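# Set lighting desk faders to their taped levels

## Task

Slide every channel fader on the lighting desk to the level marked on the tape strip above it, and leave the master fader at the level it had at the start.

## Robot and tools

Robot: two arms, left_arm and right_arm, each with a two-finger gripper. Base positions in the scene frame: left_arm (+0.020, +0.360, +0.048) m, right_arm (+0.048, -0.524, +0.048) m, both turned only slightly about z. Scene frame: origin at table-top height, midway between the nominal bases; +x points out over the table, +z up, left_arm sits on the +y side. Arm names do not match image sides. A camera stand is fixed behind the arms.

Gripper axes: fingers point along its +z, close along its x. end_effector_position is the point between the pads; fingertips extend 9.3 mm past it. The housing starts 38 mm behind that point and is 201 mm long (in the closing direction) by 46 mm wide. A block on a post juts about 12 cm toward the gripper's -y, near the flange, and rotates with it.

Row layout (shared by execute_actions and move): one flat list of 18 numbers covering both arms, always all 18 even if one arm idles. Order: left_arm dx, dy, dz, rx, ry, rz, left_gripper position, force_limit, speed, then the same nine for right_arm/right_gripper. dx..rz are offsets, not poses: measured along scene-frame axes from that arm's Hand target as it was when the action or move began (rotation about the Hand target's position). Scale: 1.0 = 0.6 m or 180 degrees; rx, ry, rz form a single rotation vector. Translations longer than 1.0 get shortened. Six zeros means no new request for that arm. Gripper numbers are absolute commands in [-1, 1]: position +1 fully open (80 mm), about -0.90 pads touching, -1 to grip until stopped; force_limit -1 about 15 N to +1 about 35 N per pad; speed -1 is 5 mm/s to +1 is 100 mm/s. A 0 in a gripper slot is a real command, so resend the current values to keep a gripper unchanged. After the fingers stop, new force or speed applies only if position changes by at least 0.01.

execute_actions: actions = list of actions; each action = table of 1 to 15 rows, one row per 1/30 s step, all values in [-1, 1]. Every row is counted from the action's starting Hand target, not the previous row; a short table repeats its final row up to step 15. Repeating an offset in a new action moves further. cameras: list of names, ["all"], [] for none; omitted gives images only when actions is empty. An empty actions list shows state and images without moving.

move: target = one 18-number row or a list of up to 15 rows, all offsets from the same starting Hand targets. Grippers travel straight lines, turning the short way. speed: m/s, 0.002 to 3.6, default 0.25 (turning capped at twice that in rad/s); one value or one per target. blend: metres of corner rounding per target; 0 stops at each. stop_force: 3 to 120 N, one value for both arms; the path ends when the wrist sensor feels that much push opposing motion, then the gripper backs to the pose just before and keeps pressing lightly. Omit it when pulling away from a contact. It is unreliable when the gripper rotates; with it, all targets in a list need identical finger numbers and blocking=false is not allowed. zero (bool, only with stop_force): true re-zeroes moving arms first. blocking=false returns after about 0.5 s while the move continues. The whole move is capped at 10 s. Paths do not avoid obstacles or the other arm; grippers lag and overshoot more when fast or stretched out. Avoid paths passing near an arm's own base (elbow can whip around).

wait: seconds 0 to 3600, sends nothing new. stop: brakes a running move. zoom_image: camera (cam_high, cam_left_wrist, cam_right_wrist) and region [x0, y0, x1, y1] in pixels, max 504 by 504, from the latest image. zero_wrist_force: arm = left_arm or right_arm, subtracts the present reading. finished_scene: scene = current scene number; call nothing after it.

Results: robot state per arm: end_effector_position (m), quat_wxyz, velocities (omitted while joints are still), Hand target (last commanded pose after clipping, base of next offsets), Joint positions, Joint torques, Wrist force/torque in the gripper's own axes (force from surface into arm) plus the peak since the last shown, gripper width_mm and is_grasped (1 only when an object stopped the fingers). The move: line reports the outcome (done = within 3 mm and 2 degrees; off_target, moving, held, fault) and limits (paced = pose clipped, held = steps withheld). A gripper may settle short of its Hand target; send the gap as an offset. Orientation is clipped to 32 degrees from current each step. Cameras: cam_high fixed (896x504), two wrist cameras (896x504) following their hands.

Avoid: anything falling or being left off the table; slamming or pressing hard into the desk or faders; arms touching each other or closing fingers on the other arm. An arm stops for 10 s if contact torque hits a joint limit (wrist limits about 21 N m), if outside force reaches about 150 N, or if a wrist joint lags its plan by over 0.9 degrees (shoulder/elbow 7.5). A target even slightly beyond a rigid contact can fault the arm, so approach the faders gently, ideally with stop_force and low speed. Sustained loads or stretched poses heat motors; 85 °C brakes the arm for 30 to 60 s.

Each tool is called after "Call:" as name(argument=value, ...) on one line, values as JSON.

## Session

Call:
execute_actions(actions=[])

Scene clock: 0.00 s.
left_arm: end_effector_position=(+0.4746, +0.0623, +0.1971) width_mm=79.8 is_grasped=0 end_effector_quat_wxyz=(+0.029, -0.557, +0.771, +0.307) | right_arm: end_effector_position=(+0.6863, -0.3725, +0.2614) width_mm=80.2 is_grasped=0 end_effector_quat_wxyz=(+0.610, -0.554, +0.517, +0.232)
Joint positions: left_arm=[-0.83 -1.07 1.471 -1.351 -1.47 2.56] | right_arm=[3.313 -2.327 -1.777 0.681 2.58 -2.268]
Joint velocities: within noise
Joint torques (N m): no reading
Motor temperatures (°C): left_arm=[32 32 32 32 35 40] | right_arm=[32 28 28 37 35 30]
Wrist force (N): no reading
Wrist torque (N m): no reading
Wrist force, peak (N): no reading
Hand target: left_arm +0.4746, +0.0623, +0.1971; +0.029, -0.557, +0.771, +0.307 | right_arm +0.6863, -0.3725, +0.2614; +0.610, -0.554, +0.517, +0.232
Tool commands: left_gripper/position=+0.996 left_gripper/force_limit=+1.0 left_gripper/speed=+1.0 right_gripper/position=+1.0 right_gripper/force_limit=+1.0 right_gripper/speed=+1.0

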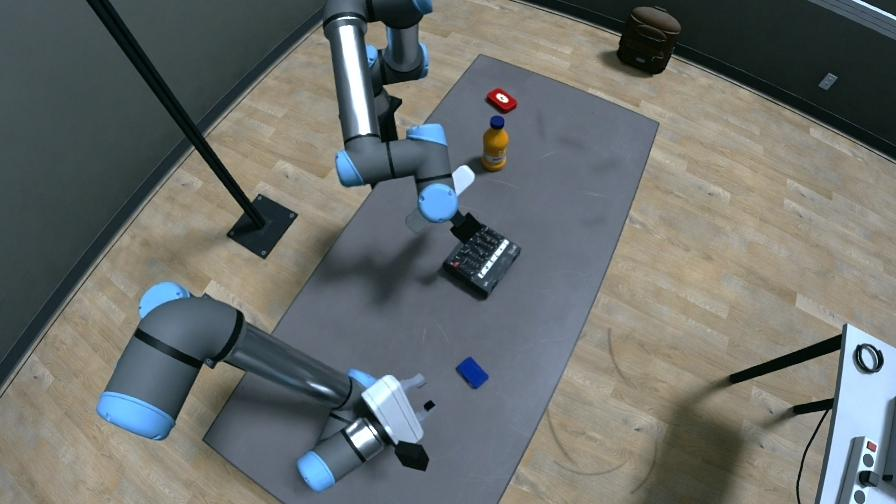

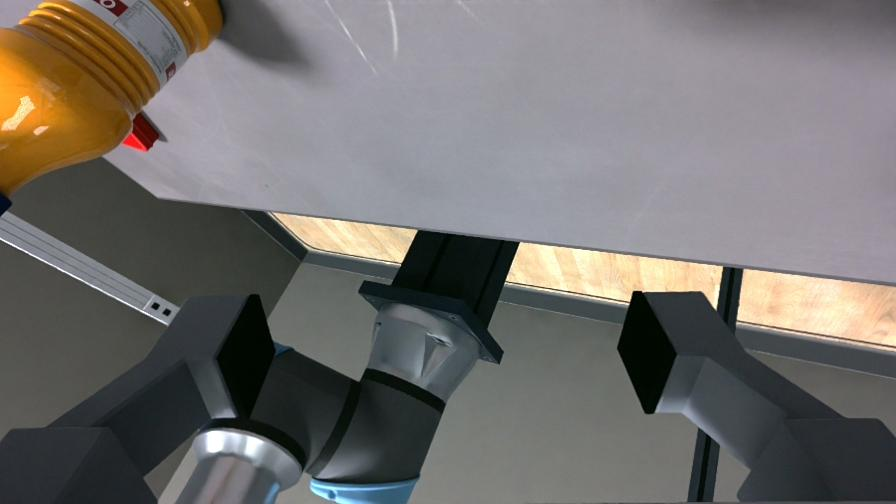

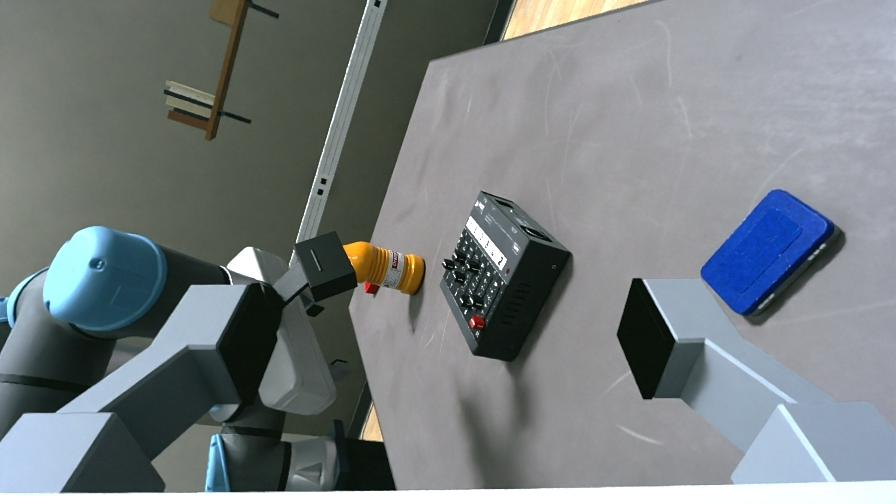

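Call:
zoom_image(camera="cam_right_wrist", region=[420, 180, 590, 370])

Call:
zoom_image(camera="cam_high", region=[430, 210, 530, 310])

Scaled by 2.653 from the camera's image (finer frame: 1280x720).

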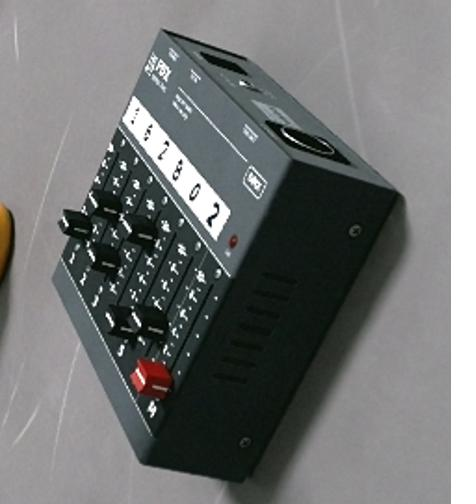

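Scaled by 5.040 from the camera's image (finer frame: 1280x720).

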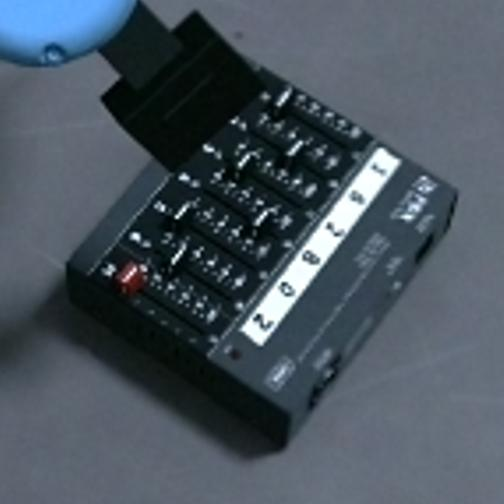

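Call:
move(target=[0.342, -0.079, 0.0, -0.163, -0.116, 0.0535, 1.0, 1.0, 1.0, 0, 0, 0, 0, 0, 0, 1.0, 1.0, 1.0], speed=0.3, cameras=["all"])

Scene clock: 4.53 s.
left_arm: end_effector_position=(+0.6797, +0.0149, +0.1971) width_mm=80.0 is_grasped=0 end_effector_quat_wxyz=(+0.000, -0.654, +0.756, +0.000) | right_arm: end_effector_position=(+0.6863, -0.3725, +0.2614) width_mm=80.2 is_grasped=0 end_effector_quat_wxyz=(+0.610, -0.554, +0.517, +0.232)
Joint positions: left_arm=[-0.623 -0.903 1.243 -1.91 -1.57 2.625] | right_arm=[3.313 -2.327 -1.777 0.681 2.58 -2.268]
Joint torques (N m): left_arm=[4.27 -36.32 -32.72 -5.16 -1.77 2.98] | right_arm=[-0.14 47.68 14.63 1.75 0.37 0.21]
Wrist force (N): left_arm=[-1.2 2.8 0.5] | right_arm=[0.2 0.3 0.0]
Wrist torque (N m): left_arm=[0.20 -0.03 0.04] | right_arm=[0.03 -0.03 0.00]
Wrist force, peak (N): left_arm=[-1.3 2.6 1.1] | right_arm=[0.2 0.6 -0.2]
Hand target: left_arm +0.6798, +0.0149, +0.1971; +0.000, -0.654, +0.756, +0.000 | right_arm +0.6863, -0.3725, +0.2614; +0.610, -0.554, +0.517, +0.232
Off the commanded pose: left_arm 0.000 m, 0 deg | right_arm 0.000 m, 0 deg.
move: done
cam_left_wrist: T_world_to_cam=[[-0.13253, -0.99116, 0.00542, 0.10431], [-0.81324, 0.11186, 0.57107, 0.45528], [-0.56663, 0.07127, -0.82088, 0.64303]] pos_world=[0.74844, 0.00663, 0.26729]

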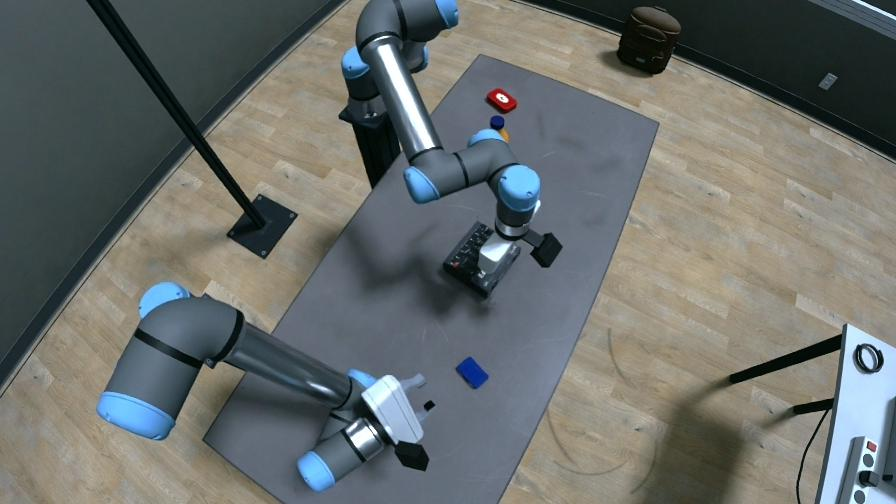

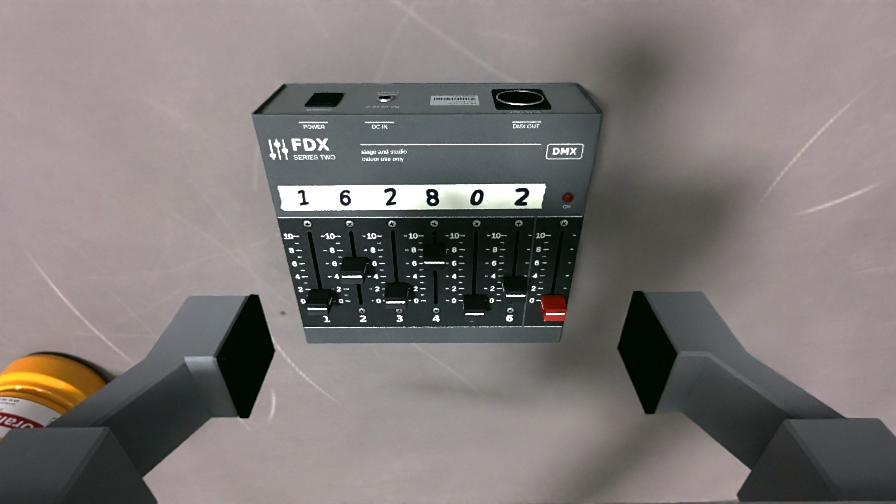

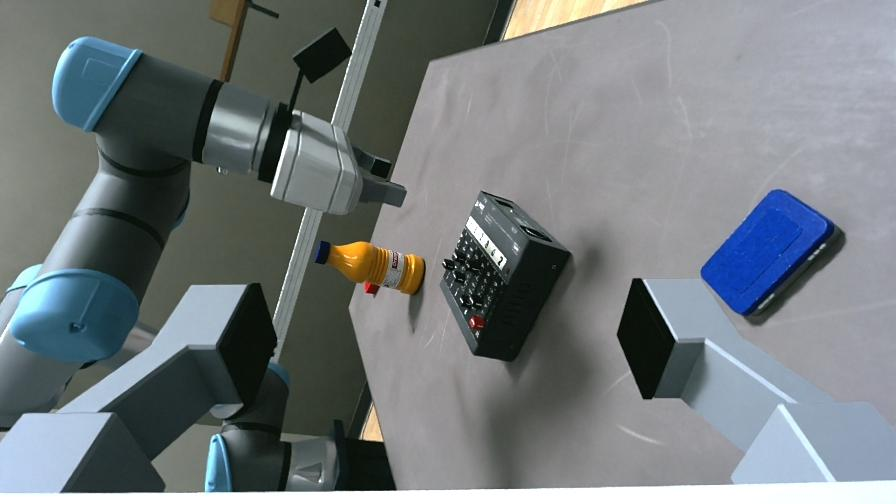

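Call:
zoom_image(camera="cam_left_wrist", region=[240, 170, 620, 350])

Call:
zoom_image(camera="cam_left_wrist", region=[270, 210, 430, 340])

Call:
zoom_image(camera="cam_left_wrist", region=[420, 210, 600, 340])

Scaled by 1.326 from the camera's image (finer frame: 1280x720).

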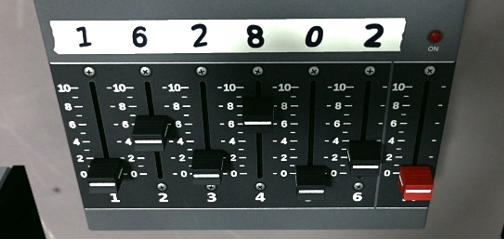

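Scaled by 3.150 from the camera's image (finer frame: 1280x720).

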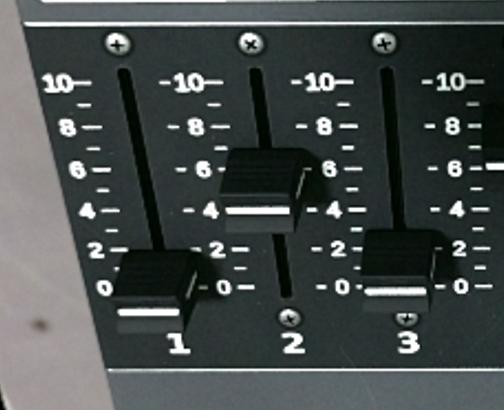

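Scaled by 2.800 from the camera's image (finer frame: 1280x720).

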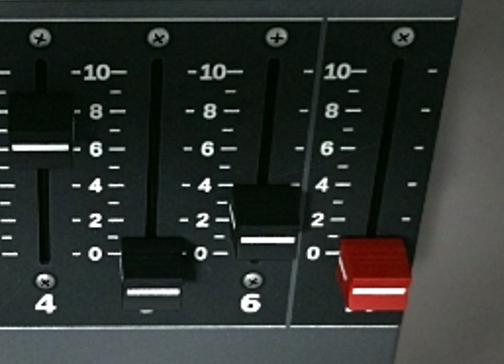

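Call:
move(target=[-0.1592, 0.034, -0.0452, 0, 0, 0.5033, 1.0, 1.0, 1.0, 0, 0, 0, 0, 0, 0, 1.0, 1.0, 1.0], speed=0.4, cameras=["cam_left_wrist", "cam_right_wrist"])

Call:
zoom_image(camera="cam_left_wrist", region=[280, 0, 620, 340])

Scene clock: 11.20 s.
left_arm: end_effector_position=(+0.5843, +0.0353, +0.1700) width_mm=80.0 is_grasped=0 end_effector_quat_wxyz=(+0.000, +0.998, -0.067, +0.000) | right_arm: end_effector_position=(+0.6863, -0.3725, +0.2614) width_mm=80.2 is_grasped=0 end_effector_quat_wxyz=(+0.610, -0.554, +0.517, +0.232)
Joint positions: left_arm=[-0.689 -1.081 1.614 -2.102 -1.571 0.978] | right_arm=[3.313 -2.327 -1.777 0.681 2.58 -2.268]
Joint torques (N m): left_arm=[-7.23 -57.55 -11.25 -4.94 1.44 -2.68] | right_arm=[0.37 46.86 15.83 1.9 0.15 0.03]
Wrist force (N): left_arm=[-1.3 2.7 0.8] | right_arm=[0.1 0.2 0.1]
Wrist torque (N m): left_arm=[0.19 -0.02 0.16] | right_arm=[0.02 -0.01 0.00]
Wrist force, peak (N): left_arm=[-1.3 3.2 0.7] | right_arm=[0.4 0.5 0.1]
Hand target: left_arm +0.5843, +0.0353, +0.1700; +0.000, +0.998, -0.067, +0.000 | right_arm +0.6863, -0.3725, +0.2614; +0.610, -0.554, +0.517, +0.232
Off the commanded pose: left_arm 0.000 m, 0 deg | right_arm 0.000 m, 0 deg.
move: done
cam_left_wrist: T_world_to_cam=[[0.99245, -0.12248, 0.00569, -0.57606], [-0.10379, -0.81442, 0.57092, 0.00902], [-0.0653, -0.56721, -0.82098, 0.29484]] pos_world=[0.5919, 0.10402, 0.24019]

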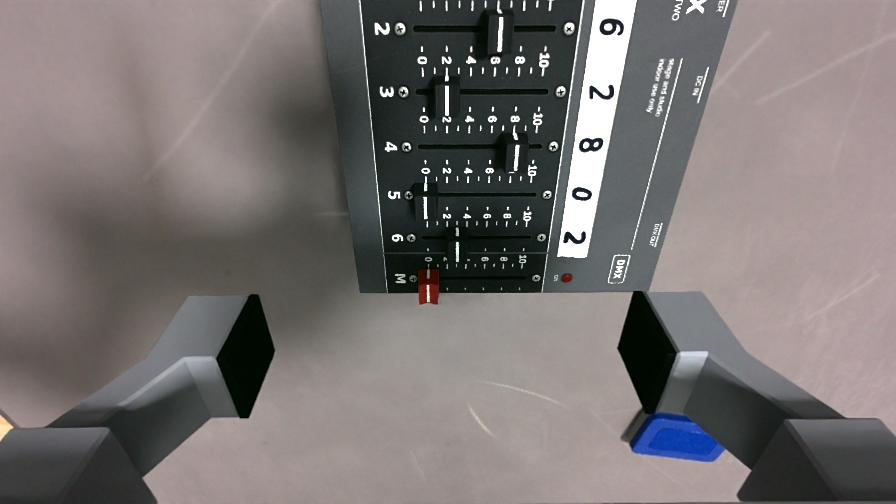

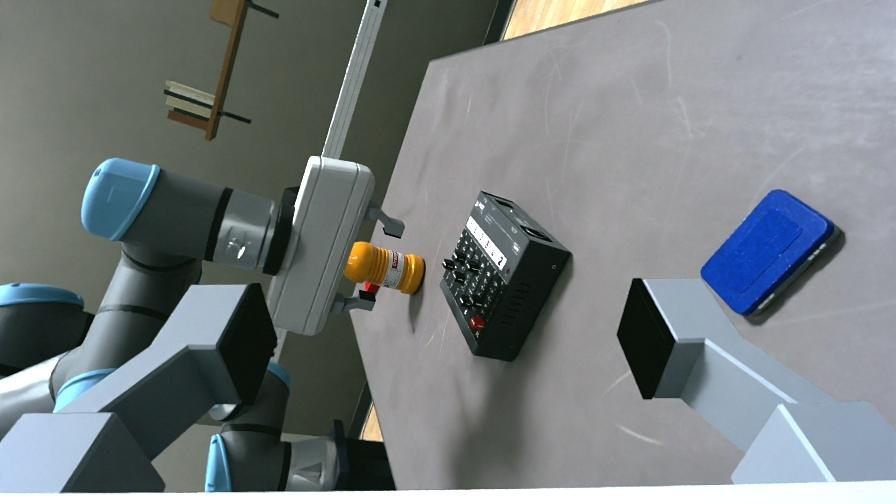

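Scaled by 1.482 from the camera's image (finer frame: 1280x720).

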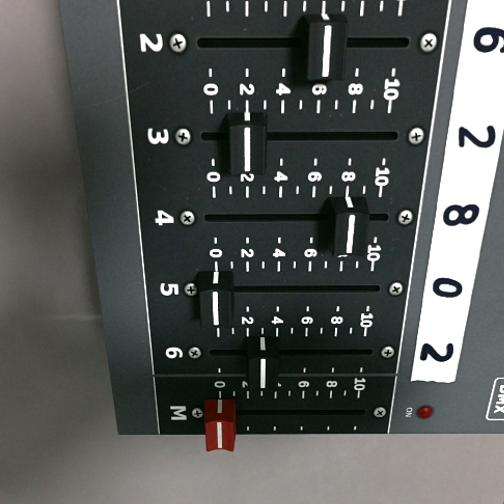

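Call:
move(target=[0.0134, 0.0991, 0, 0, 0, 0, 1.0, 1.0, 1.0, 0, 0, 0, 0, 0, 0, 1.0, 1.0, 1.0], speed=0.3, cameras=["cam_left_wrist"])

Call:
zoom_image(camera="cam_left_wrist", region=[300, 0, 660, 250])

Call:
zoom_image(camera="cam_left_wrist", region=[380, 20, 560, 150])

Call:
zoom_image(camera="cam_left_wrist", region=[380, 110, 560, 240])

Scene clock: 14.33 s.
left_arm: end_effector_position=(+0.5923, +0.0946, +0.1700) width_mm=80.0 is_grasped=0 end_effector_quat_wxyz=(+0.000, +0.998, -0.067, +0.000) | right_arm: end_effector_position=(+0.6863, -0.3725, +0.2614) width_mm=80.2 is_grasped=0 end_effector_quat_wxyz=(+0.610, -0.554, +0.517, +0.232)
Joint positions: left_arm=[-0.608 -1.123 1.679 -2.126 -1.571 1.059] | right_arm=[3.313 -2.327 -1.777 0.681 2.58 -2.268]
Joint torques (N m): left_arm=[3.66 -55.28 -9.28 -4.82 -1.18 2.76] | right_arm=[0.62 47.25 16.48 1.94 0.33 -0.2]
Wrist force (N): left_arm=[-1.2 2.7 1.0] | right_arm=[0.1 0.4 -0.2]
Wrist torque (N m): left_arm=[0.21 -0.03 0.04] | right_arm=[0.04 0.01 0.00]
Wrist force, peak (N): left_arm=[-1.5 4.8 0.9] | right_arm=[0.5 0.4 -0.1]
Hand target: left_arm +0.5923, +0.0948, +0.1700; +0.000, +0.998, -0.067, +0.000 | right_arm +0.6863, -0.3725, +0.2614; +0.610, -0.554, +0.517, +0.232
Off the commanded pose: left_arm 0.000 m, 0 deg | right_arm 0.000 m, 0 deg.
move: done
cam_left_wrist: T_world_to_cam=[[0.9925, -0.12213, 0.00569, -0.57682], [-0.10349, -0.81446, 0.57091, 0.05798], [-0.06509, -0.56721, -0.82099, 0.32888]] pos_world=[0.5999, 0.16332, 0.24019]

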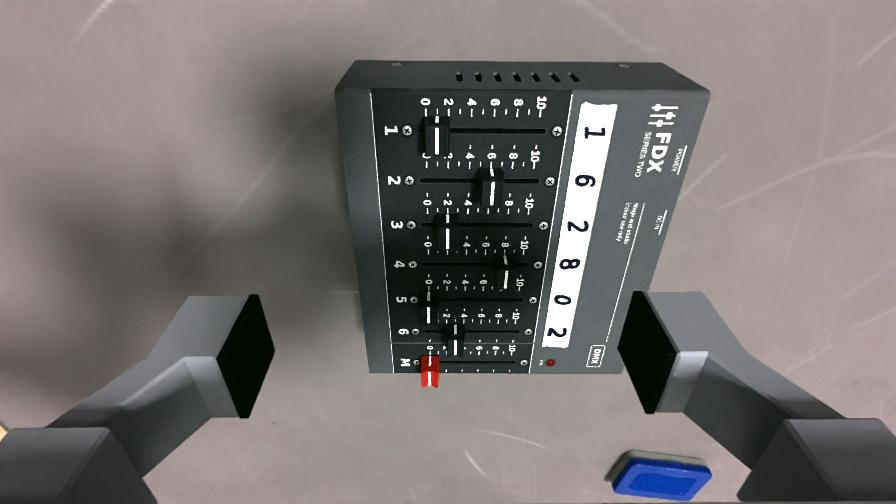

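Scaled by 1.400 from the camera's image (finer frame: 1280x720).

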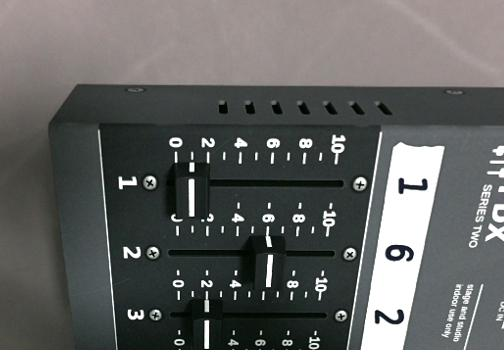

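Scaled by 2.800 from the camera's image (finer frame: 1280x720).

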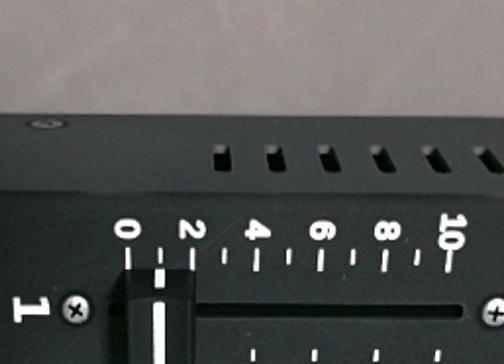

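Scaled by 2.800 from the camera's image (finer frame: 1280x720).

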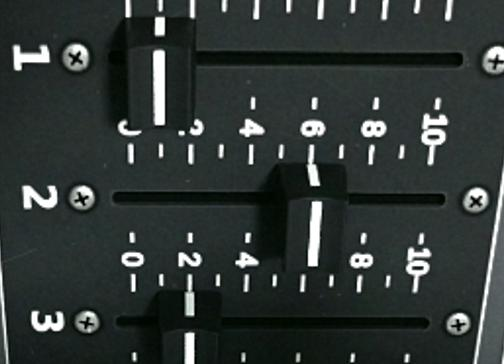

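Call:
zoom_image(camera="cam_left_wrist", region=[380, 200, 560, 310])

Call:
zoom_image(camera="cam_left_wrist", region=[380, 280, 560, 400])

Call:
zoom_image(camera="cam_left_wrist", region=[500, 90, 680, 360])

Scaled by 2.800 from the camera's image (finer frame: 1280x720).

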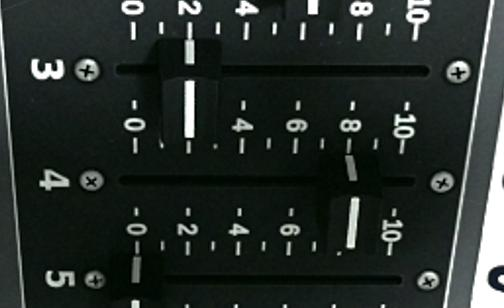

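Scaled by 2.800 from the camera's image (finer frame: 1280x720).

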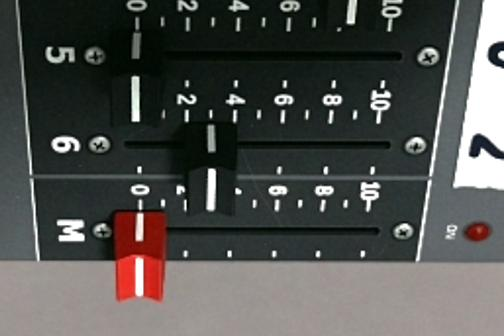

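Scaled by 1.867 from the camera's image (finer frame: 1280x720).

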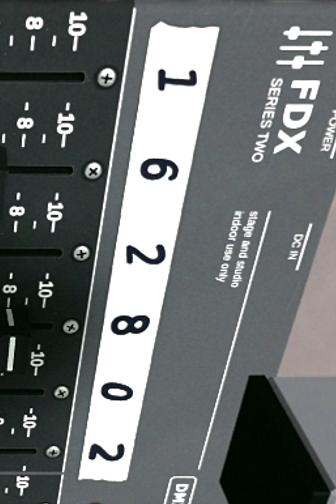

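Call:
move(target=[-0.0138, -0.1647, -0.1, 0, 0, 0, -0.33, -1.0, 1.0, 0, 0, 0, 0, 0, 0, 1.0, 1.0, 1.0], speed=0.3, cameras=["cam_left_wrist", "cam_right_wrist"])

Call:
zoom_image(camera="cam_left_wrist", region=[280, 50, 620, 420])

Call:
zoom_image(camera="cam_right_wrist", region=[380, 150, 600, 380])

Scene clock: 18.83 s.
left_arm: end_effector_position=(+0.5840, -0.0039, +0.1101) width_mm=24.1 is_grasped=0 end_effector_quat_wxyz=(+0.000, +0.998, -0.067, +0.000) | right_arm: end_effector_position=(+0.6863, -0.3725, +0.2614) width_mm=80.2 is_grasped=0 end_effector_quat_wxyz=(+0.610, -0.554, +0.517, +0.232)
Joint positions: left_arm=[-0.734 -0.963 1.598 -2.205 -1.571 0.933] | right_arm=[3.313 -2.327 -1.777 0.681 2.58 -2.268]
Joint torques (N m): left_arm=[-5.42 -29.78 -28.35 -4.89 1.39 -3.06] | right_arm=[-0.22 48.83 16.08 1.82 0.41 -0.04]
Wrist force (N): left_arm=[-1.4 2.8 0.7] | right_arm=[0.2 0.1 -0.1]
Wrist torque (N m): left_arm=[0.21 -0.01 0.15] | right_arm=[0.01 -0.02 0.00]
Wrist force, peak (N): left_arm=[-1.7 4.3 1.8] | right_arm=[0.3 0.5 -0.3]
Hand target: left_arm +0.5840, -0.0041, +0.1100; +0.000, +0.998, -0.067, +0.000 | right_arm +0.6863, -0.3725, +0.2614; +0.610, -0.554, +0.517, +0.232
Off the commanded pose: left_arm 0.000 m, 0 deg | right_arm 0.000 m, 0 deg.
move: done
cam_left_wrist: T_world_to_cam=[[0.99249, -0.12221, 0.00574, -0.58027], [-0.10359, -0.81445, 0.57091, 0.01121], [-0.06509, -0.56721, -0.82099, 0.22321]] pos_world=[0.5916, 0.06482, 0.18019]

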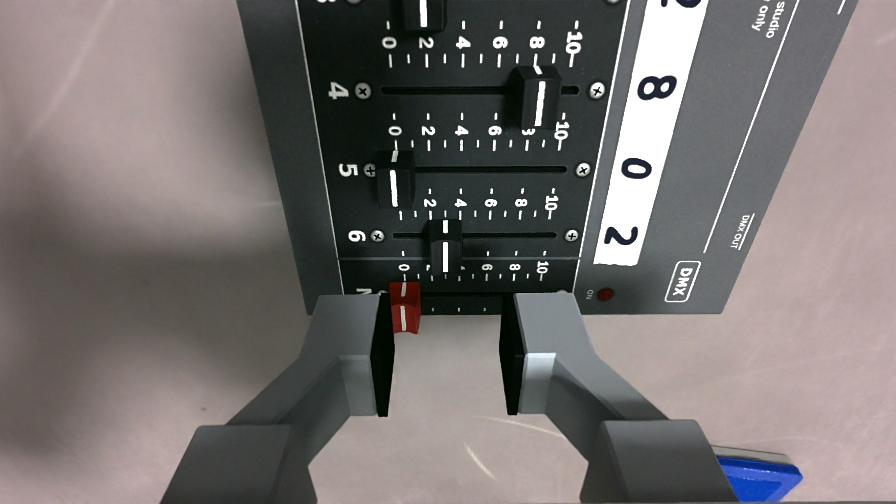

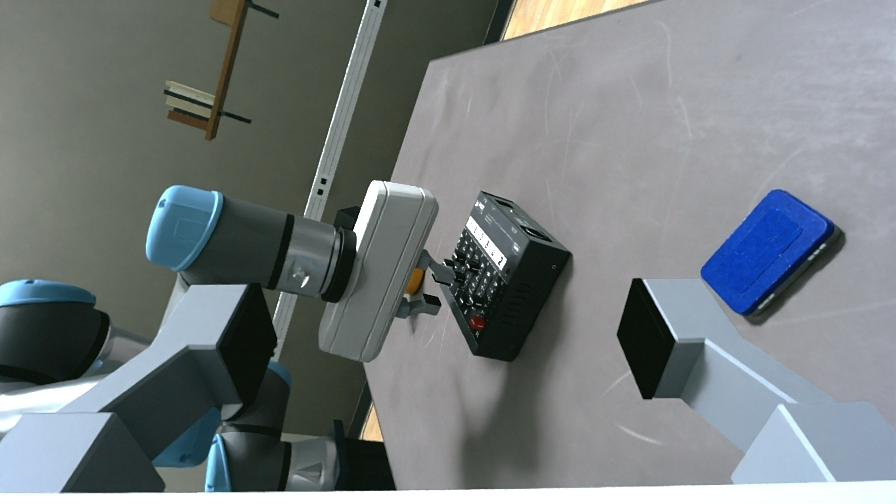

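Scaled by 1.362 from the camera's image (finer frame: 1280x720).

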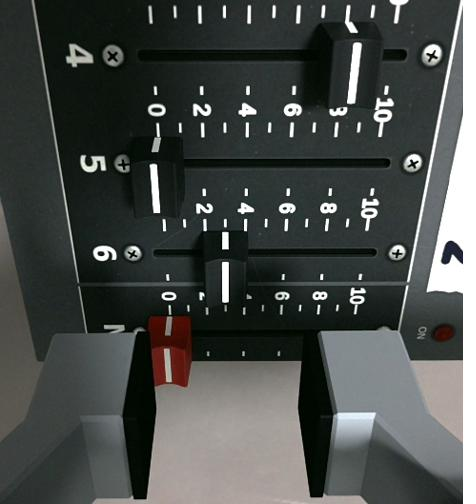

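Scaled by 2.191 from the camera's image (finer frame: 1280x720).

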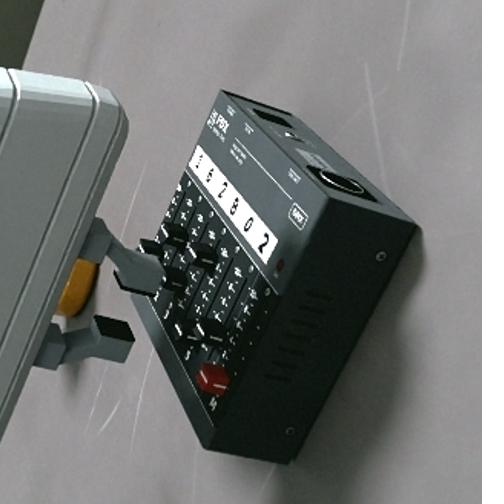

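Call:
move(target=[-0.0008, -0.0062, -0.0417, 0, 0, 0, -0.33, -1.0, 1.0, 0, 0, 0, 0, 0, 0, 1.0, 1.0, 1.0], speed=0.1, cameras=["cam_left_wrist", "cam_right_wrist"])

Call:
zoom_image(camera="cam_left_wrist", region=[260, 100, 640, 420])

Call:
zoom_image(camera="cam_right_wrist", region=[400, 170, 580, 370])

Scene clock: 20.83 s.
left_arm: end_effector_position=(+0.5836, -0.0078, +0.0851) width_mm=24.1 is_grasped=0 end_effector_quat_wxyz=(+0.000, +0.998, -0.067, +0.000) | right_arm: end_effector_position=(+0.6863, -0.3725, +0.2614) width_mm=80.2 is_grasped=0 end_effector_quat_wxyz=(+0.610, -0.554, +0.517, +0.232)
Joint positions: left_arm=[-0.738 -0.924 1.608 -2.254 -1.571 0.928] | right_arm=[3.313 -2.327 -1.777 0.681 2.58 -2.268]
Joint torques (N m): left_arm=[-7.67 -30.4 -9 -4.6 0.77 -2.95] | right_arm=[0.25 47.81 16.58 1.87 0.37 -0.36]
Wrist force (N): left_arm=[-1.5 2.4 0.7] | right_arm=[0.4 0.2 -0.2]
Wrist torque (N m): left_arm=[0.15 0.01 0.14] | right_arm=[0.02 -0.05 0.00]
Wrist force, peak (N): left_arm=[-1.4 2.7 1.6] | right_arm=[0.5 0.2 0.3]
Hand target: left_arm +0.5836, -0.0078, +0.0850; +0.000, +0.998, -0.067, +0.000 | right_arm +0.6863, -0.3725, +0.2614; +0.610, -0.554, +0.517, +0.232
Off the commanded pose: left_arm 0.000 m, 0 deg | right_arm 0.000 m, 0 deg.
move: done
cam_left_wrist: T_world_to_cam=[[0.9925, -0.12213, 0.00569, -0.5802], [-0.10349, -0.81446, 0.57091, 0.02223], [-0.06509, -0.56721, -0.82099, 0.20059]] pos_world=[0.5912, 0.06102, 0.15529]

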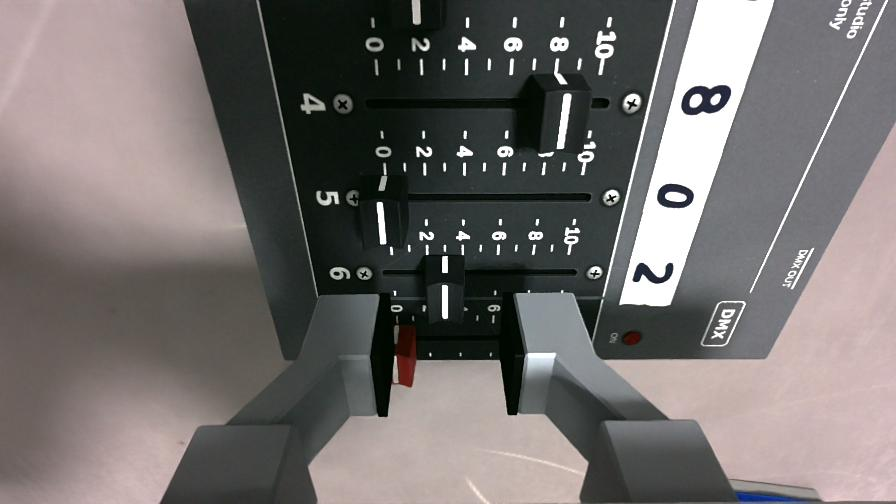

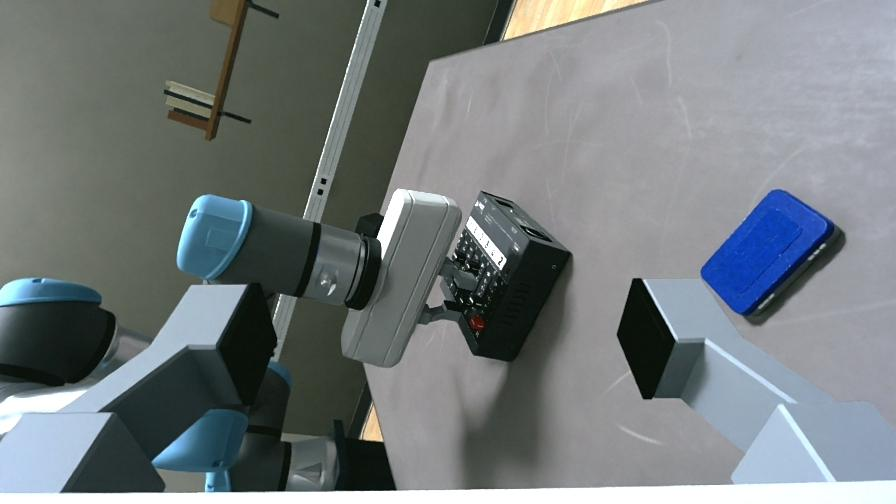

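Scaled by 1.326 from the camera's image (finer frame: 1280x720).

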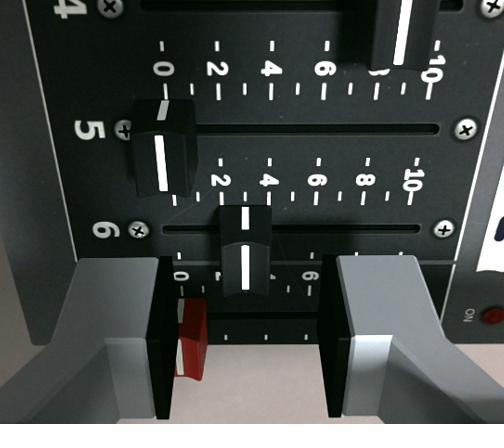

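Scaled by 2.520 from the camera's image (finer frame: 1280x720).

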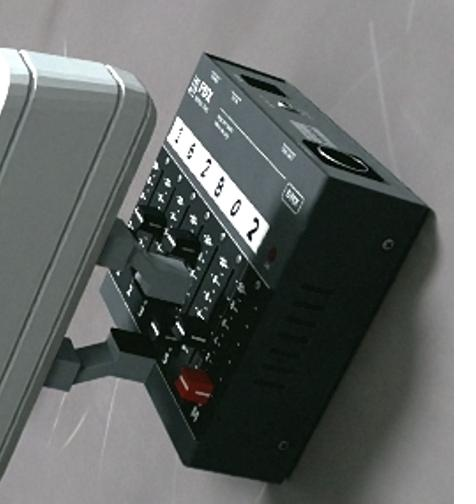

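Call:
move(target=[0, 0.0012, -0.0367, 0, 0, 0, -0.33, -1.0, 1.0, 0, 0, 0, 0, 0, 0, 1.0, 1.0, 1.0], speed=0.01, stop_force=3, cameras=["cam_left_wrist"])

Call:
zoom_image(camera="cam_left_wrist", region=[260, 100, 640, 420])

Scene clock: 24.63 s.
left_arm: end_effector_position=(+0.5836, -0.0071, +0.0658) width_mm=24.1 is_grasped=0 end_effector_quat_wxyz=(+0.000, +0.998, -0.067, +0.000) | right_arm: end_effector_position=(+0.6863, -0.3725, +0.2614) width_mm=80.2 is_grasped=0 end_effector_quat_wxyz=(+0.610, -0.554, +0.517, +0.232)
Joint positions: left_arm=[-0.738 -0.895 1.619 -2.294 -1.571 0.929] | right_arm=[3.313 -2.327 -1.777 0.681 2.58 -2.268]
Joint torques (N m): left_arm=[-1.25 -62.23 -29.15 -1.4 0.21 1.24] | right_arm=[1.08 47.11 16.48 1.98 0.29 -0.33]
Wrist force (N): left_arm=[-1.5 3.0 0.9] | right_arm=[0.3 0.2 0.0]
Wrist torque (N m): left_arm=[0.22 -0.01 0.14] | right_arm=[0.02 -0.03 0.00]
Wrist force, peak (N): left_arm=[-5.6 0.4 -14.7] | right_arm=[0.4 0.4 -0.3]
Hand target: left_arm +0.5836, -0.0072, +0.0658; +0.000, +0.998, -0.067, +0.000 (not the last commanded pose) | right_arm +0.6863, -0.3725, +0.2614; +0.610, -0.554, +0.517, +0.232
Off the commanded pose: left_arm 0.003 m, 0 deg | right_arm 0.000 m, 0 deg.
move: contact (left_arm)
cam_left_wrist: T_world_to_cam=[[0.9925, -0.12213, 0.00569, -0.58002], [-0.10349, -0.81446, 0.57091, 0.03374], [-0.06509, -0.56721, -0.82099, 0.18508]] pos_world=[0.5912, 0.06162, 0.13599]

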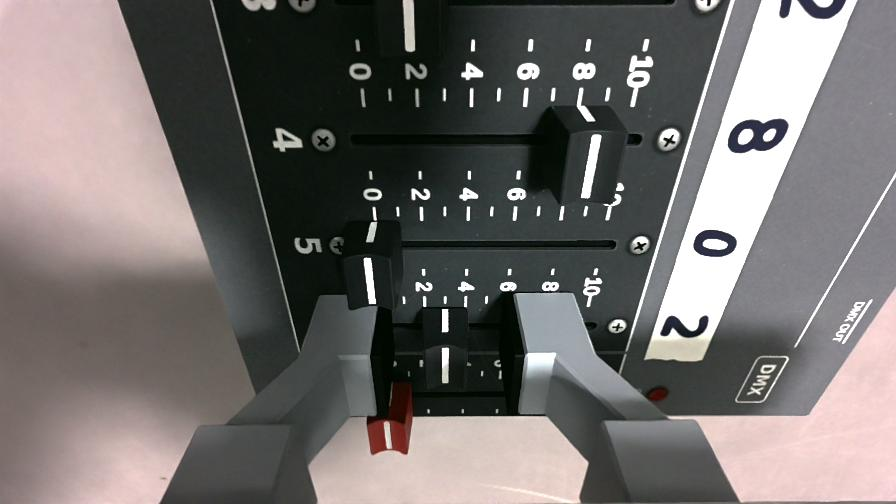

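Scaled by 1.326 from the camera's image (finer frame: 1280x720).

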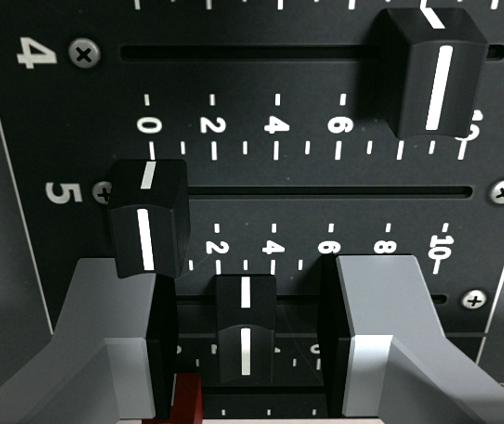

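Call:
move(target=[[0, 0, 0.005, 0, 0, 0, -0.33, -1.0, 1.0, 0, 0, 0, 0, 0, 0, 1.0, 1.0, 1.0], [-0.02073, 0.0028, 0.005, 0, 0, 0, -0.33, -1.0, 1.0, 0, 0, 0, 0, 0, 0, 1.0, 1.0, 1.0]], speed=0.05, cameras=["cam_left_wrist"])

Call:
zoom_image(camera="cam_left_wrist", region=[260, 100, 640, 420])

Call:
zoom_image(camera="cam_left_wrist", region=[360, 250, 540, 410])

Scene clock: 26.87 s.
left_arm: end_effector_position=(+0.5712, -0.0055, +0.0688) width_mm=24.1 is_grasped=0 end_effector_quat_wxyz=(+0.000, +0.998, -0.067, +0.000) | right_arm: end_effector_position=(+0.6863, -0.3725, +0.2614) width_mm=80.2 is_grasped=0 end_effector_quat_wxyz=(+0.610, -0.554, +0.517, +0.232)
Joint positions: left_arm=[-0.749 -0.92 1.656 -2.306 -1.571 0.918] | right_arm=[3.313 -2.327 -1.777 0.681 2.58 -2.268]
Joint torques (N m): left_arm=[-8.14 -60.14 -7.05 -4.6 -1.15 -2.89] | right_arm=[0.36 46.66 17.26 1.85 0.29 -0.43]
Wrist force (N): left_arm=[1.1 2.2 2.3] | right_arm=[0.2 0.0 0.0]
Wrist torque (N m): left_arm=[0.17 -0.01 0.14] | right_arm=[0.00 -0.02 0.00]
Wrist force, peak (N): left_arm=[1.3 2.1 3.0] | right_arm=[0.6 0.3 -0.3]
Hand target: left_arm +0.5711, -0.0055, +0.0688; +0.000, +0.998, -0.067, +0.000 | right_arm +0.6863, -0.3725, +0.2614; +0.610, -0.554, +0.517, +0.232
Off the commanded pose: left_arm 0.000 m, 0 deg | right_arm 0.000 m, 0 deg.
move: done
cam_left_wrist: T_world_to_cam=[[0.9925, -0.12213, 0.00569, -0.56752], [-0.10349, -0.81446, 0.57091, 0.03212], [-0.06509, -0.56721, -0.82099, 0.1877]] pos_world=[0.5788, 0.06332, 0.13899]

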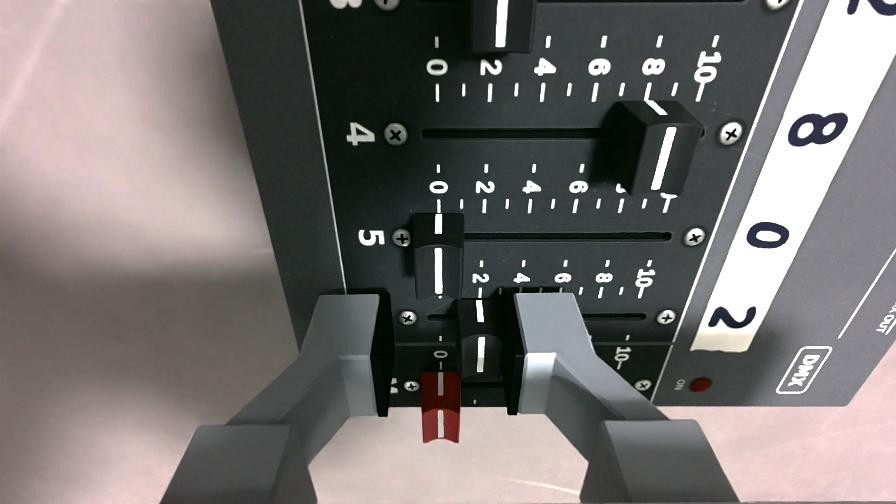

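Scaled by 1.326 from the camera's image (finer frame: 1280x720).

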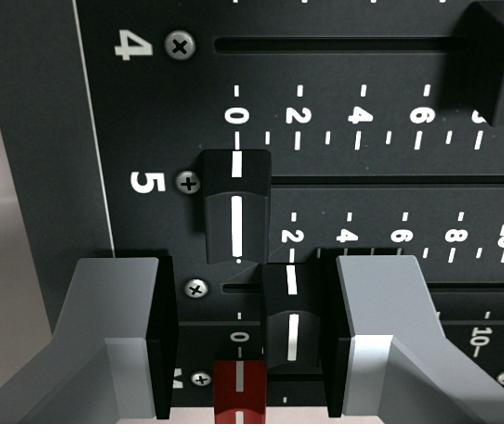

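Scaled by 2.800 from the camera's image (finer frame: 1280x720).

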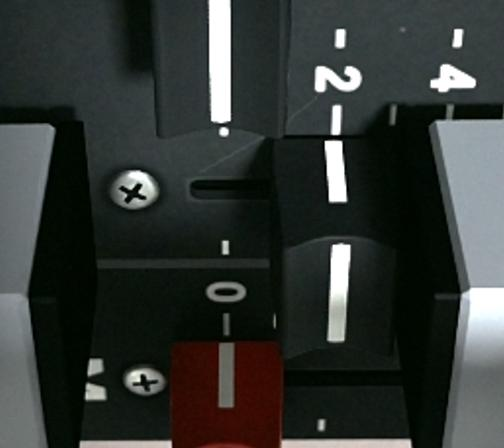

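Call:
move(target=[[0.005, -0.0007, 0, 0, 0, 0, -0.33, -1.0, 1.0, 0, 0, 0, 0, 0, 0, 1.0, 1.0, 1.0], [0.005, -0.0007, 0.0333, 0, 0, 0, -0.33, -1.0, 1.0, 0, 0, 0, 0, 0, 0, 1.0, 1.0, 1.0], [0.0353, 0.1672, 0.1687, 0, 0, 0, -0.33, -1.0, 1.0, 0, 0, 0, 0, 0, 0, 1.0, 1.0, 1.0]], speed=[0.05, 0.1, 0.3], blend=[0.001, 0.005, 0], cameras=["cam_left_wrist"])

Call:
zoom_image(camera="cam_left_wrist", region=[380, 80, 560, 240])

Call:
zoom_image(camera="cam_left_wrist", region=[380, 230, 560, 390])

Scene clock: 30.17 s.
left_arm: end_effector_position=(+0.5922, +0.0947, +0.1698) width_mm=24.1 is_grasped=0 end_effector_quat_wxyz=(+0.000, +0.998, -0.067, +0.000) | right_arm: end_effector_position=(+0.6863, -0.3725, +0.2614) width_mm=80.2 is_grasped=0 end_effector_quat_wxyz=(+0.610, -0.554, +0.517, +0.232)
Joint positions: left_arm=[-0.608 -1.123 1.679 -2.126 -1.571 1.059] | right_arm=[3.313 -2.327 -1.777 0.681 2.58 -2.268]
Joint torques (N m): left_arm=[3.75 -56.1 -21.49 -0.73 -1.22 2.76] | right_arm=[0.07 46.98 16.93 2.02 0.27 -0.4]
Wrist force (N): left_arm=[-1.3 2.3 0.3] | right_arm=[0.2 0.2 0.0]
Wrist torque (N m): left_arm=[0.16 -0.03 0.03] | right_arm=[0.03 -0.03 0.00]
Wrist force, peak (N): left_arm=[-1.8 4.1 1.6] | right_arm=[0.7 0.5 0.0]
Hand target: left_arm +0.5923, +0.0948, +0.1700; +0.000, +0.998, -0.067, +0.000 | right_arm +0.6863, -0.3725, +0.2614; +0.610, -0.554, +0.517, +0.232
Off the commanded pose: left_arm 0.000 m, 0 deg | right_arm 0.000 m, 0 deg.
move: done
cam_left_wrist: T_world_to_cam=[[0.99249, -0.12218, 0.00559, -0.57668], [-0.10349, -0.81454, 0.5708, 0.0582], [-0.06519, -0.5671, -0.82107, 0.32882]] pos_world=[0.5998, 0.16342, 0.23999]

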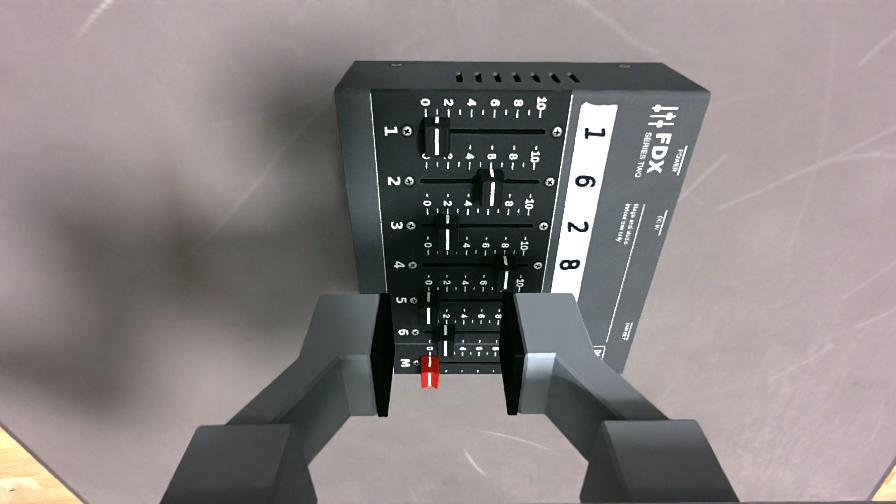

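Scaled by 2.800 from the camera's image (finer frame: 1280x720).

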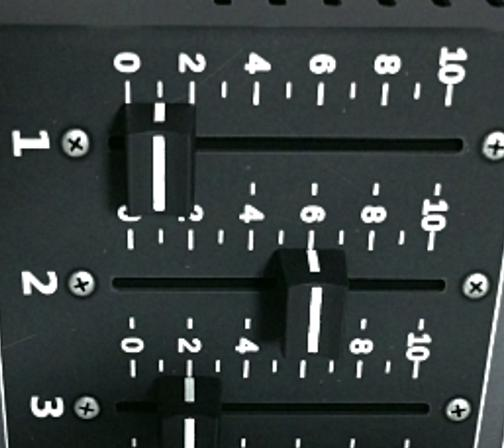

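Scaled by 2.800 from the camera's image (finer frame: 1280x720).

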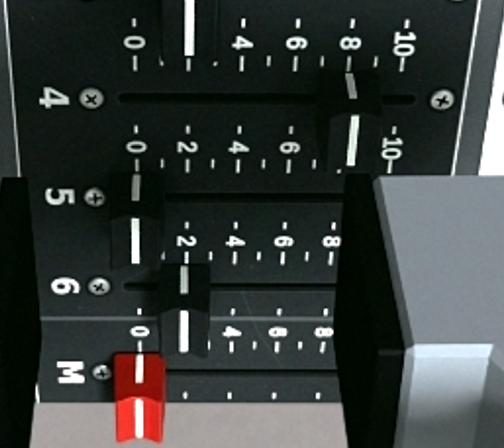

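Call:
move(target=[[0.03315, -0.02432, -0.14167, 0, 0, 0, -0.33, -1.0, 1.0, 0, 0, 0, 0, 0, 0, 1.0, 1.0, 1.0], [0.03315, -0.02432, -0.16833, 0, 0, 0, -0.33, -1.0, 1.0, 0, 0, 0, 0, 0, 0, 1.0, 1.0, 1.0], [0.05562, -0.02735, -0.16833, 0, 0, 0, -0.33, -1.0, 1.0, 0, 0, 0, 0, 0, 0, 1.0, 1.0, 1.0], [0.0157, -0.02197, -0.16833, 0, 0, 0, -0.33, -1.0, 1.0, 0, 0, 0, 0, 0, 0, 1.0, 1.0, 1.0], [0.02232, -0.02287, -0.16833, 0, 0, 0, -0.33, -1.0, 1.0, 0, 0, 0, 0, 0, 0, 1.0, 1.0, 1.0], [0.02232, -0.02287, -0.14167, 0, 0, 0, -0.33, -1.0, 1.0, 0, 0, 0, 0, 0, 0, 1.0, 1.0, 1.0], [0, 0, 0, 0, 0, 0, -0.33, -1.0, 1.0, 0, 0, 0, 0, 0, 0, 1.0, 1.0, 1.0]], speed=[0.3, 0.1, 0.1, 0.1, 0.06, 0.1, 0.3], blend=[0.005, 0.001, 0, 0, 0.001, 0.005, 0], cameras=["cam_left_wrist"])

Call:
zoom_image(camera="cam_left_wrist", region=[380, 80, 560, 240])

Scene clock: 34.77 s.
left_arm: end_effector_position=(+0.5923, +0.0948, +0.1699) width_mm=24.1 is_grasped=0 end_effector_quat_wxyz=(+0.000, +0.998, -0.067, +0.000) | right_arm: end_effector_position=(+0.6863, -0.3725, +0.2614) width_mm=80.2 is_grasped=0 end_effector_quat_wxyz=(+0.610, -0.554, +0.517, +0.232)
Joint positions: left_arm=[-0.608 -1.123 1.679 -2.126 -1.571 1.059] | right_arm=[3.313 -2.327 -1.777 0.681 2.58 -2.268]
Joint torques (N m): left_arm=[3.63 -56.37 -31.27 -0.74 -0.09 2.27] | right_arm=[1.37 47.72 17.36 2.01 0.26 -0.54]
Wrist force (N): left_arm=[-1.3 2.8 0.4] | right_arm=[0.1 0.4 0.0]
Wrist torque (N m): left_arm=[0.20 -0.02 0.13] | right_arm=[0.04 -0.01 0.00]
Wrist force, peak (N): left_arm=[-3.1 2.3 -1.6] | right_arm=[0.6 0.3 0.1]
Hand target: left_arm +0.5923, +0.0948, +0.1700; +0.000, +0.998, -0.067, +0.000 | right_arm +0.6863, -0.3725, +0.2614; +0.610, -0.554, +0.517, +0.232
Off the commanded pose: left_arm 0.000 m, 0 deg | right_arm 0.000 m, 0 deg.
move: done
cam_left_wrist: T_world_to_cam=[[0.99249, -0.12221, 0.00574, -0.57678], [-0.10359, -0.81445, 0.57091, 0.05834], [-0.06509, -0.56721, -0.82099, 0.32897]] pos_world=[0.5999, 0.16362, 0.24009]

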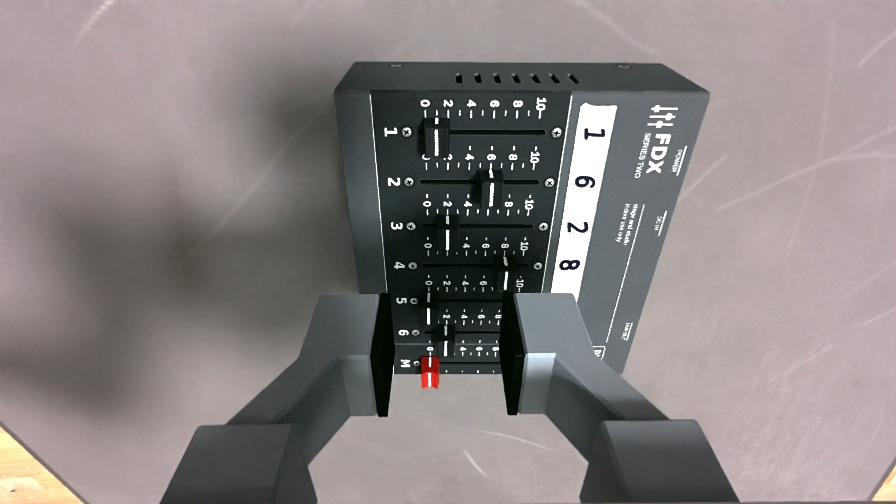

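Scaled by 2.800 from the camera's image (finer frame: 1280x720).

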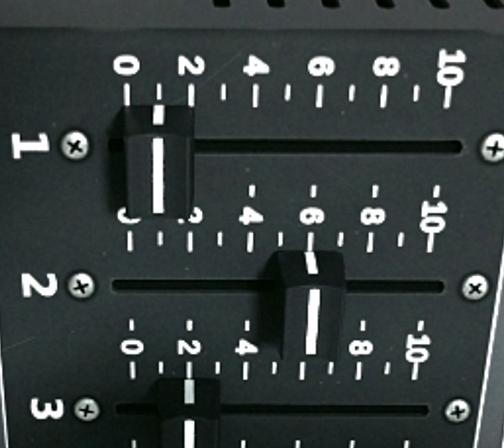

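Call:
finished_scene(scene=1)

The scene is finished: the task was done.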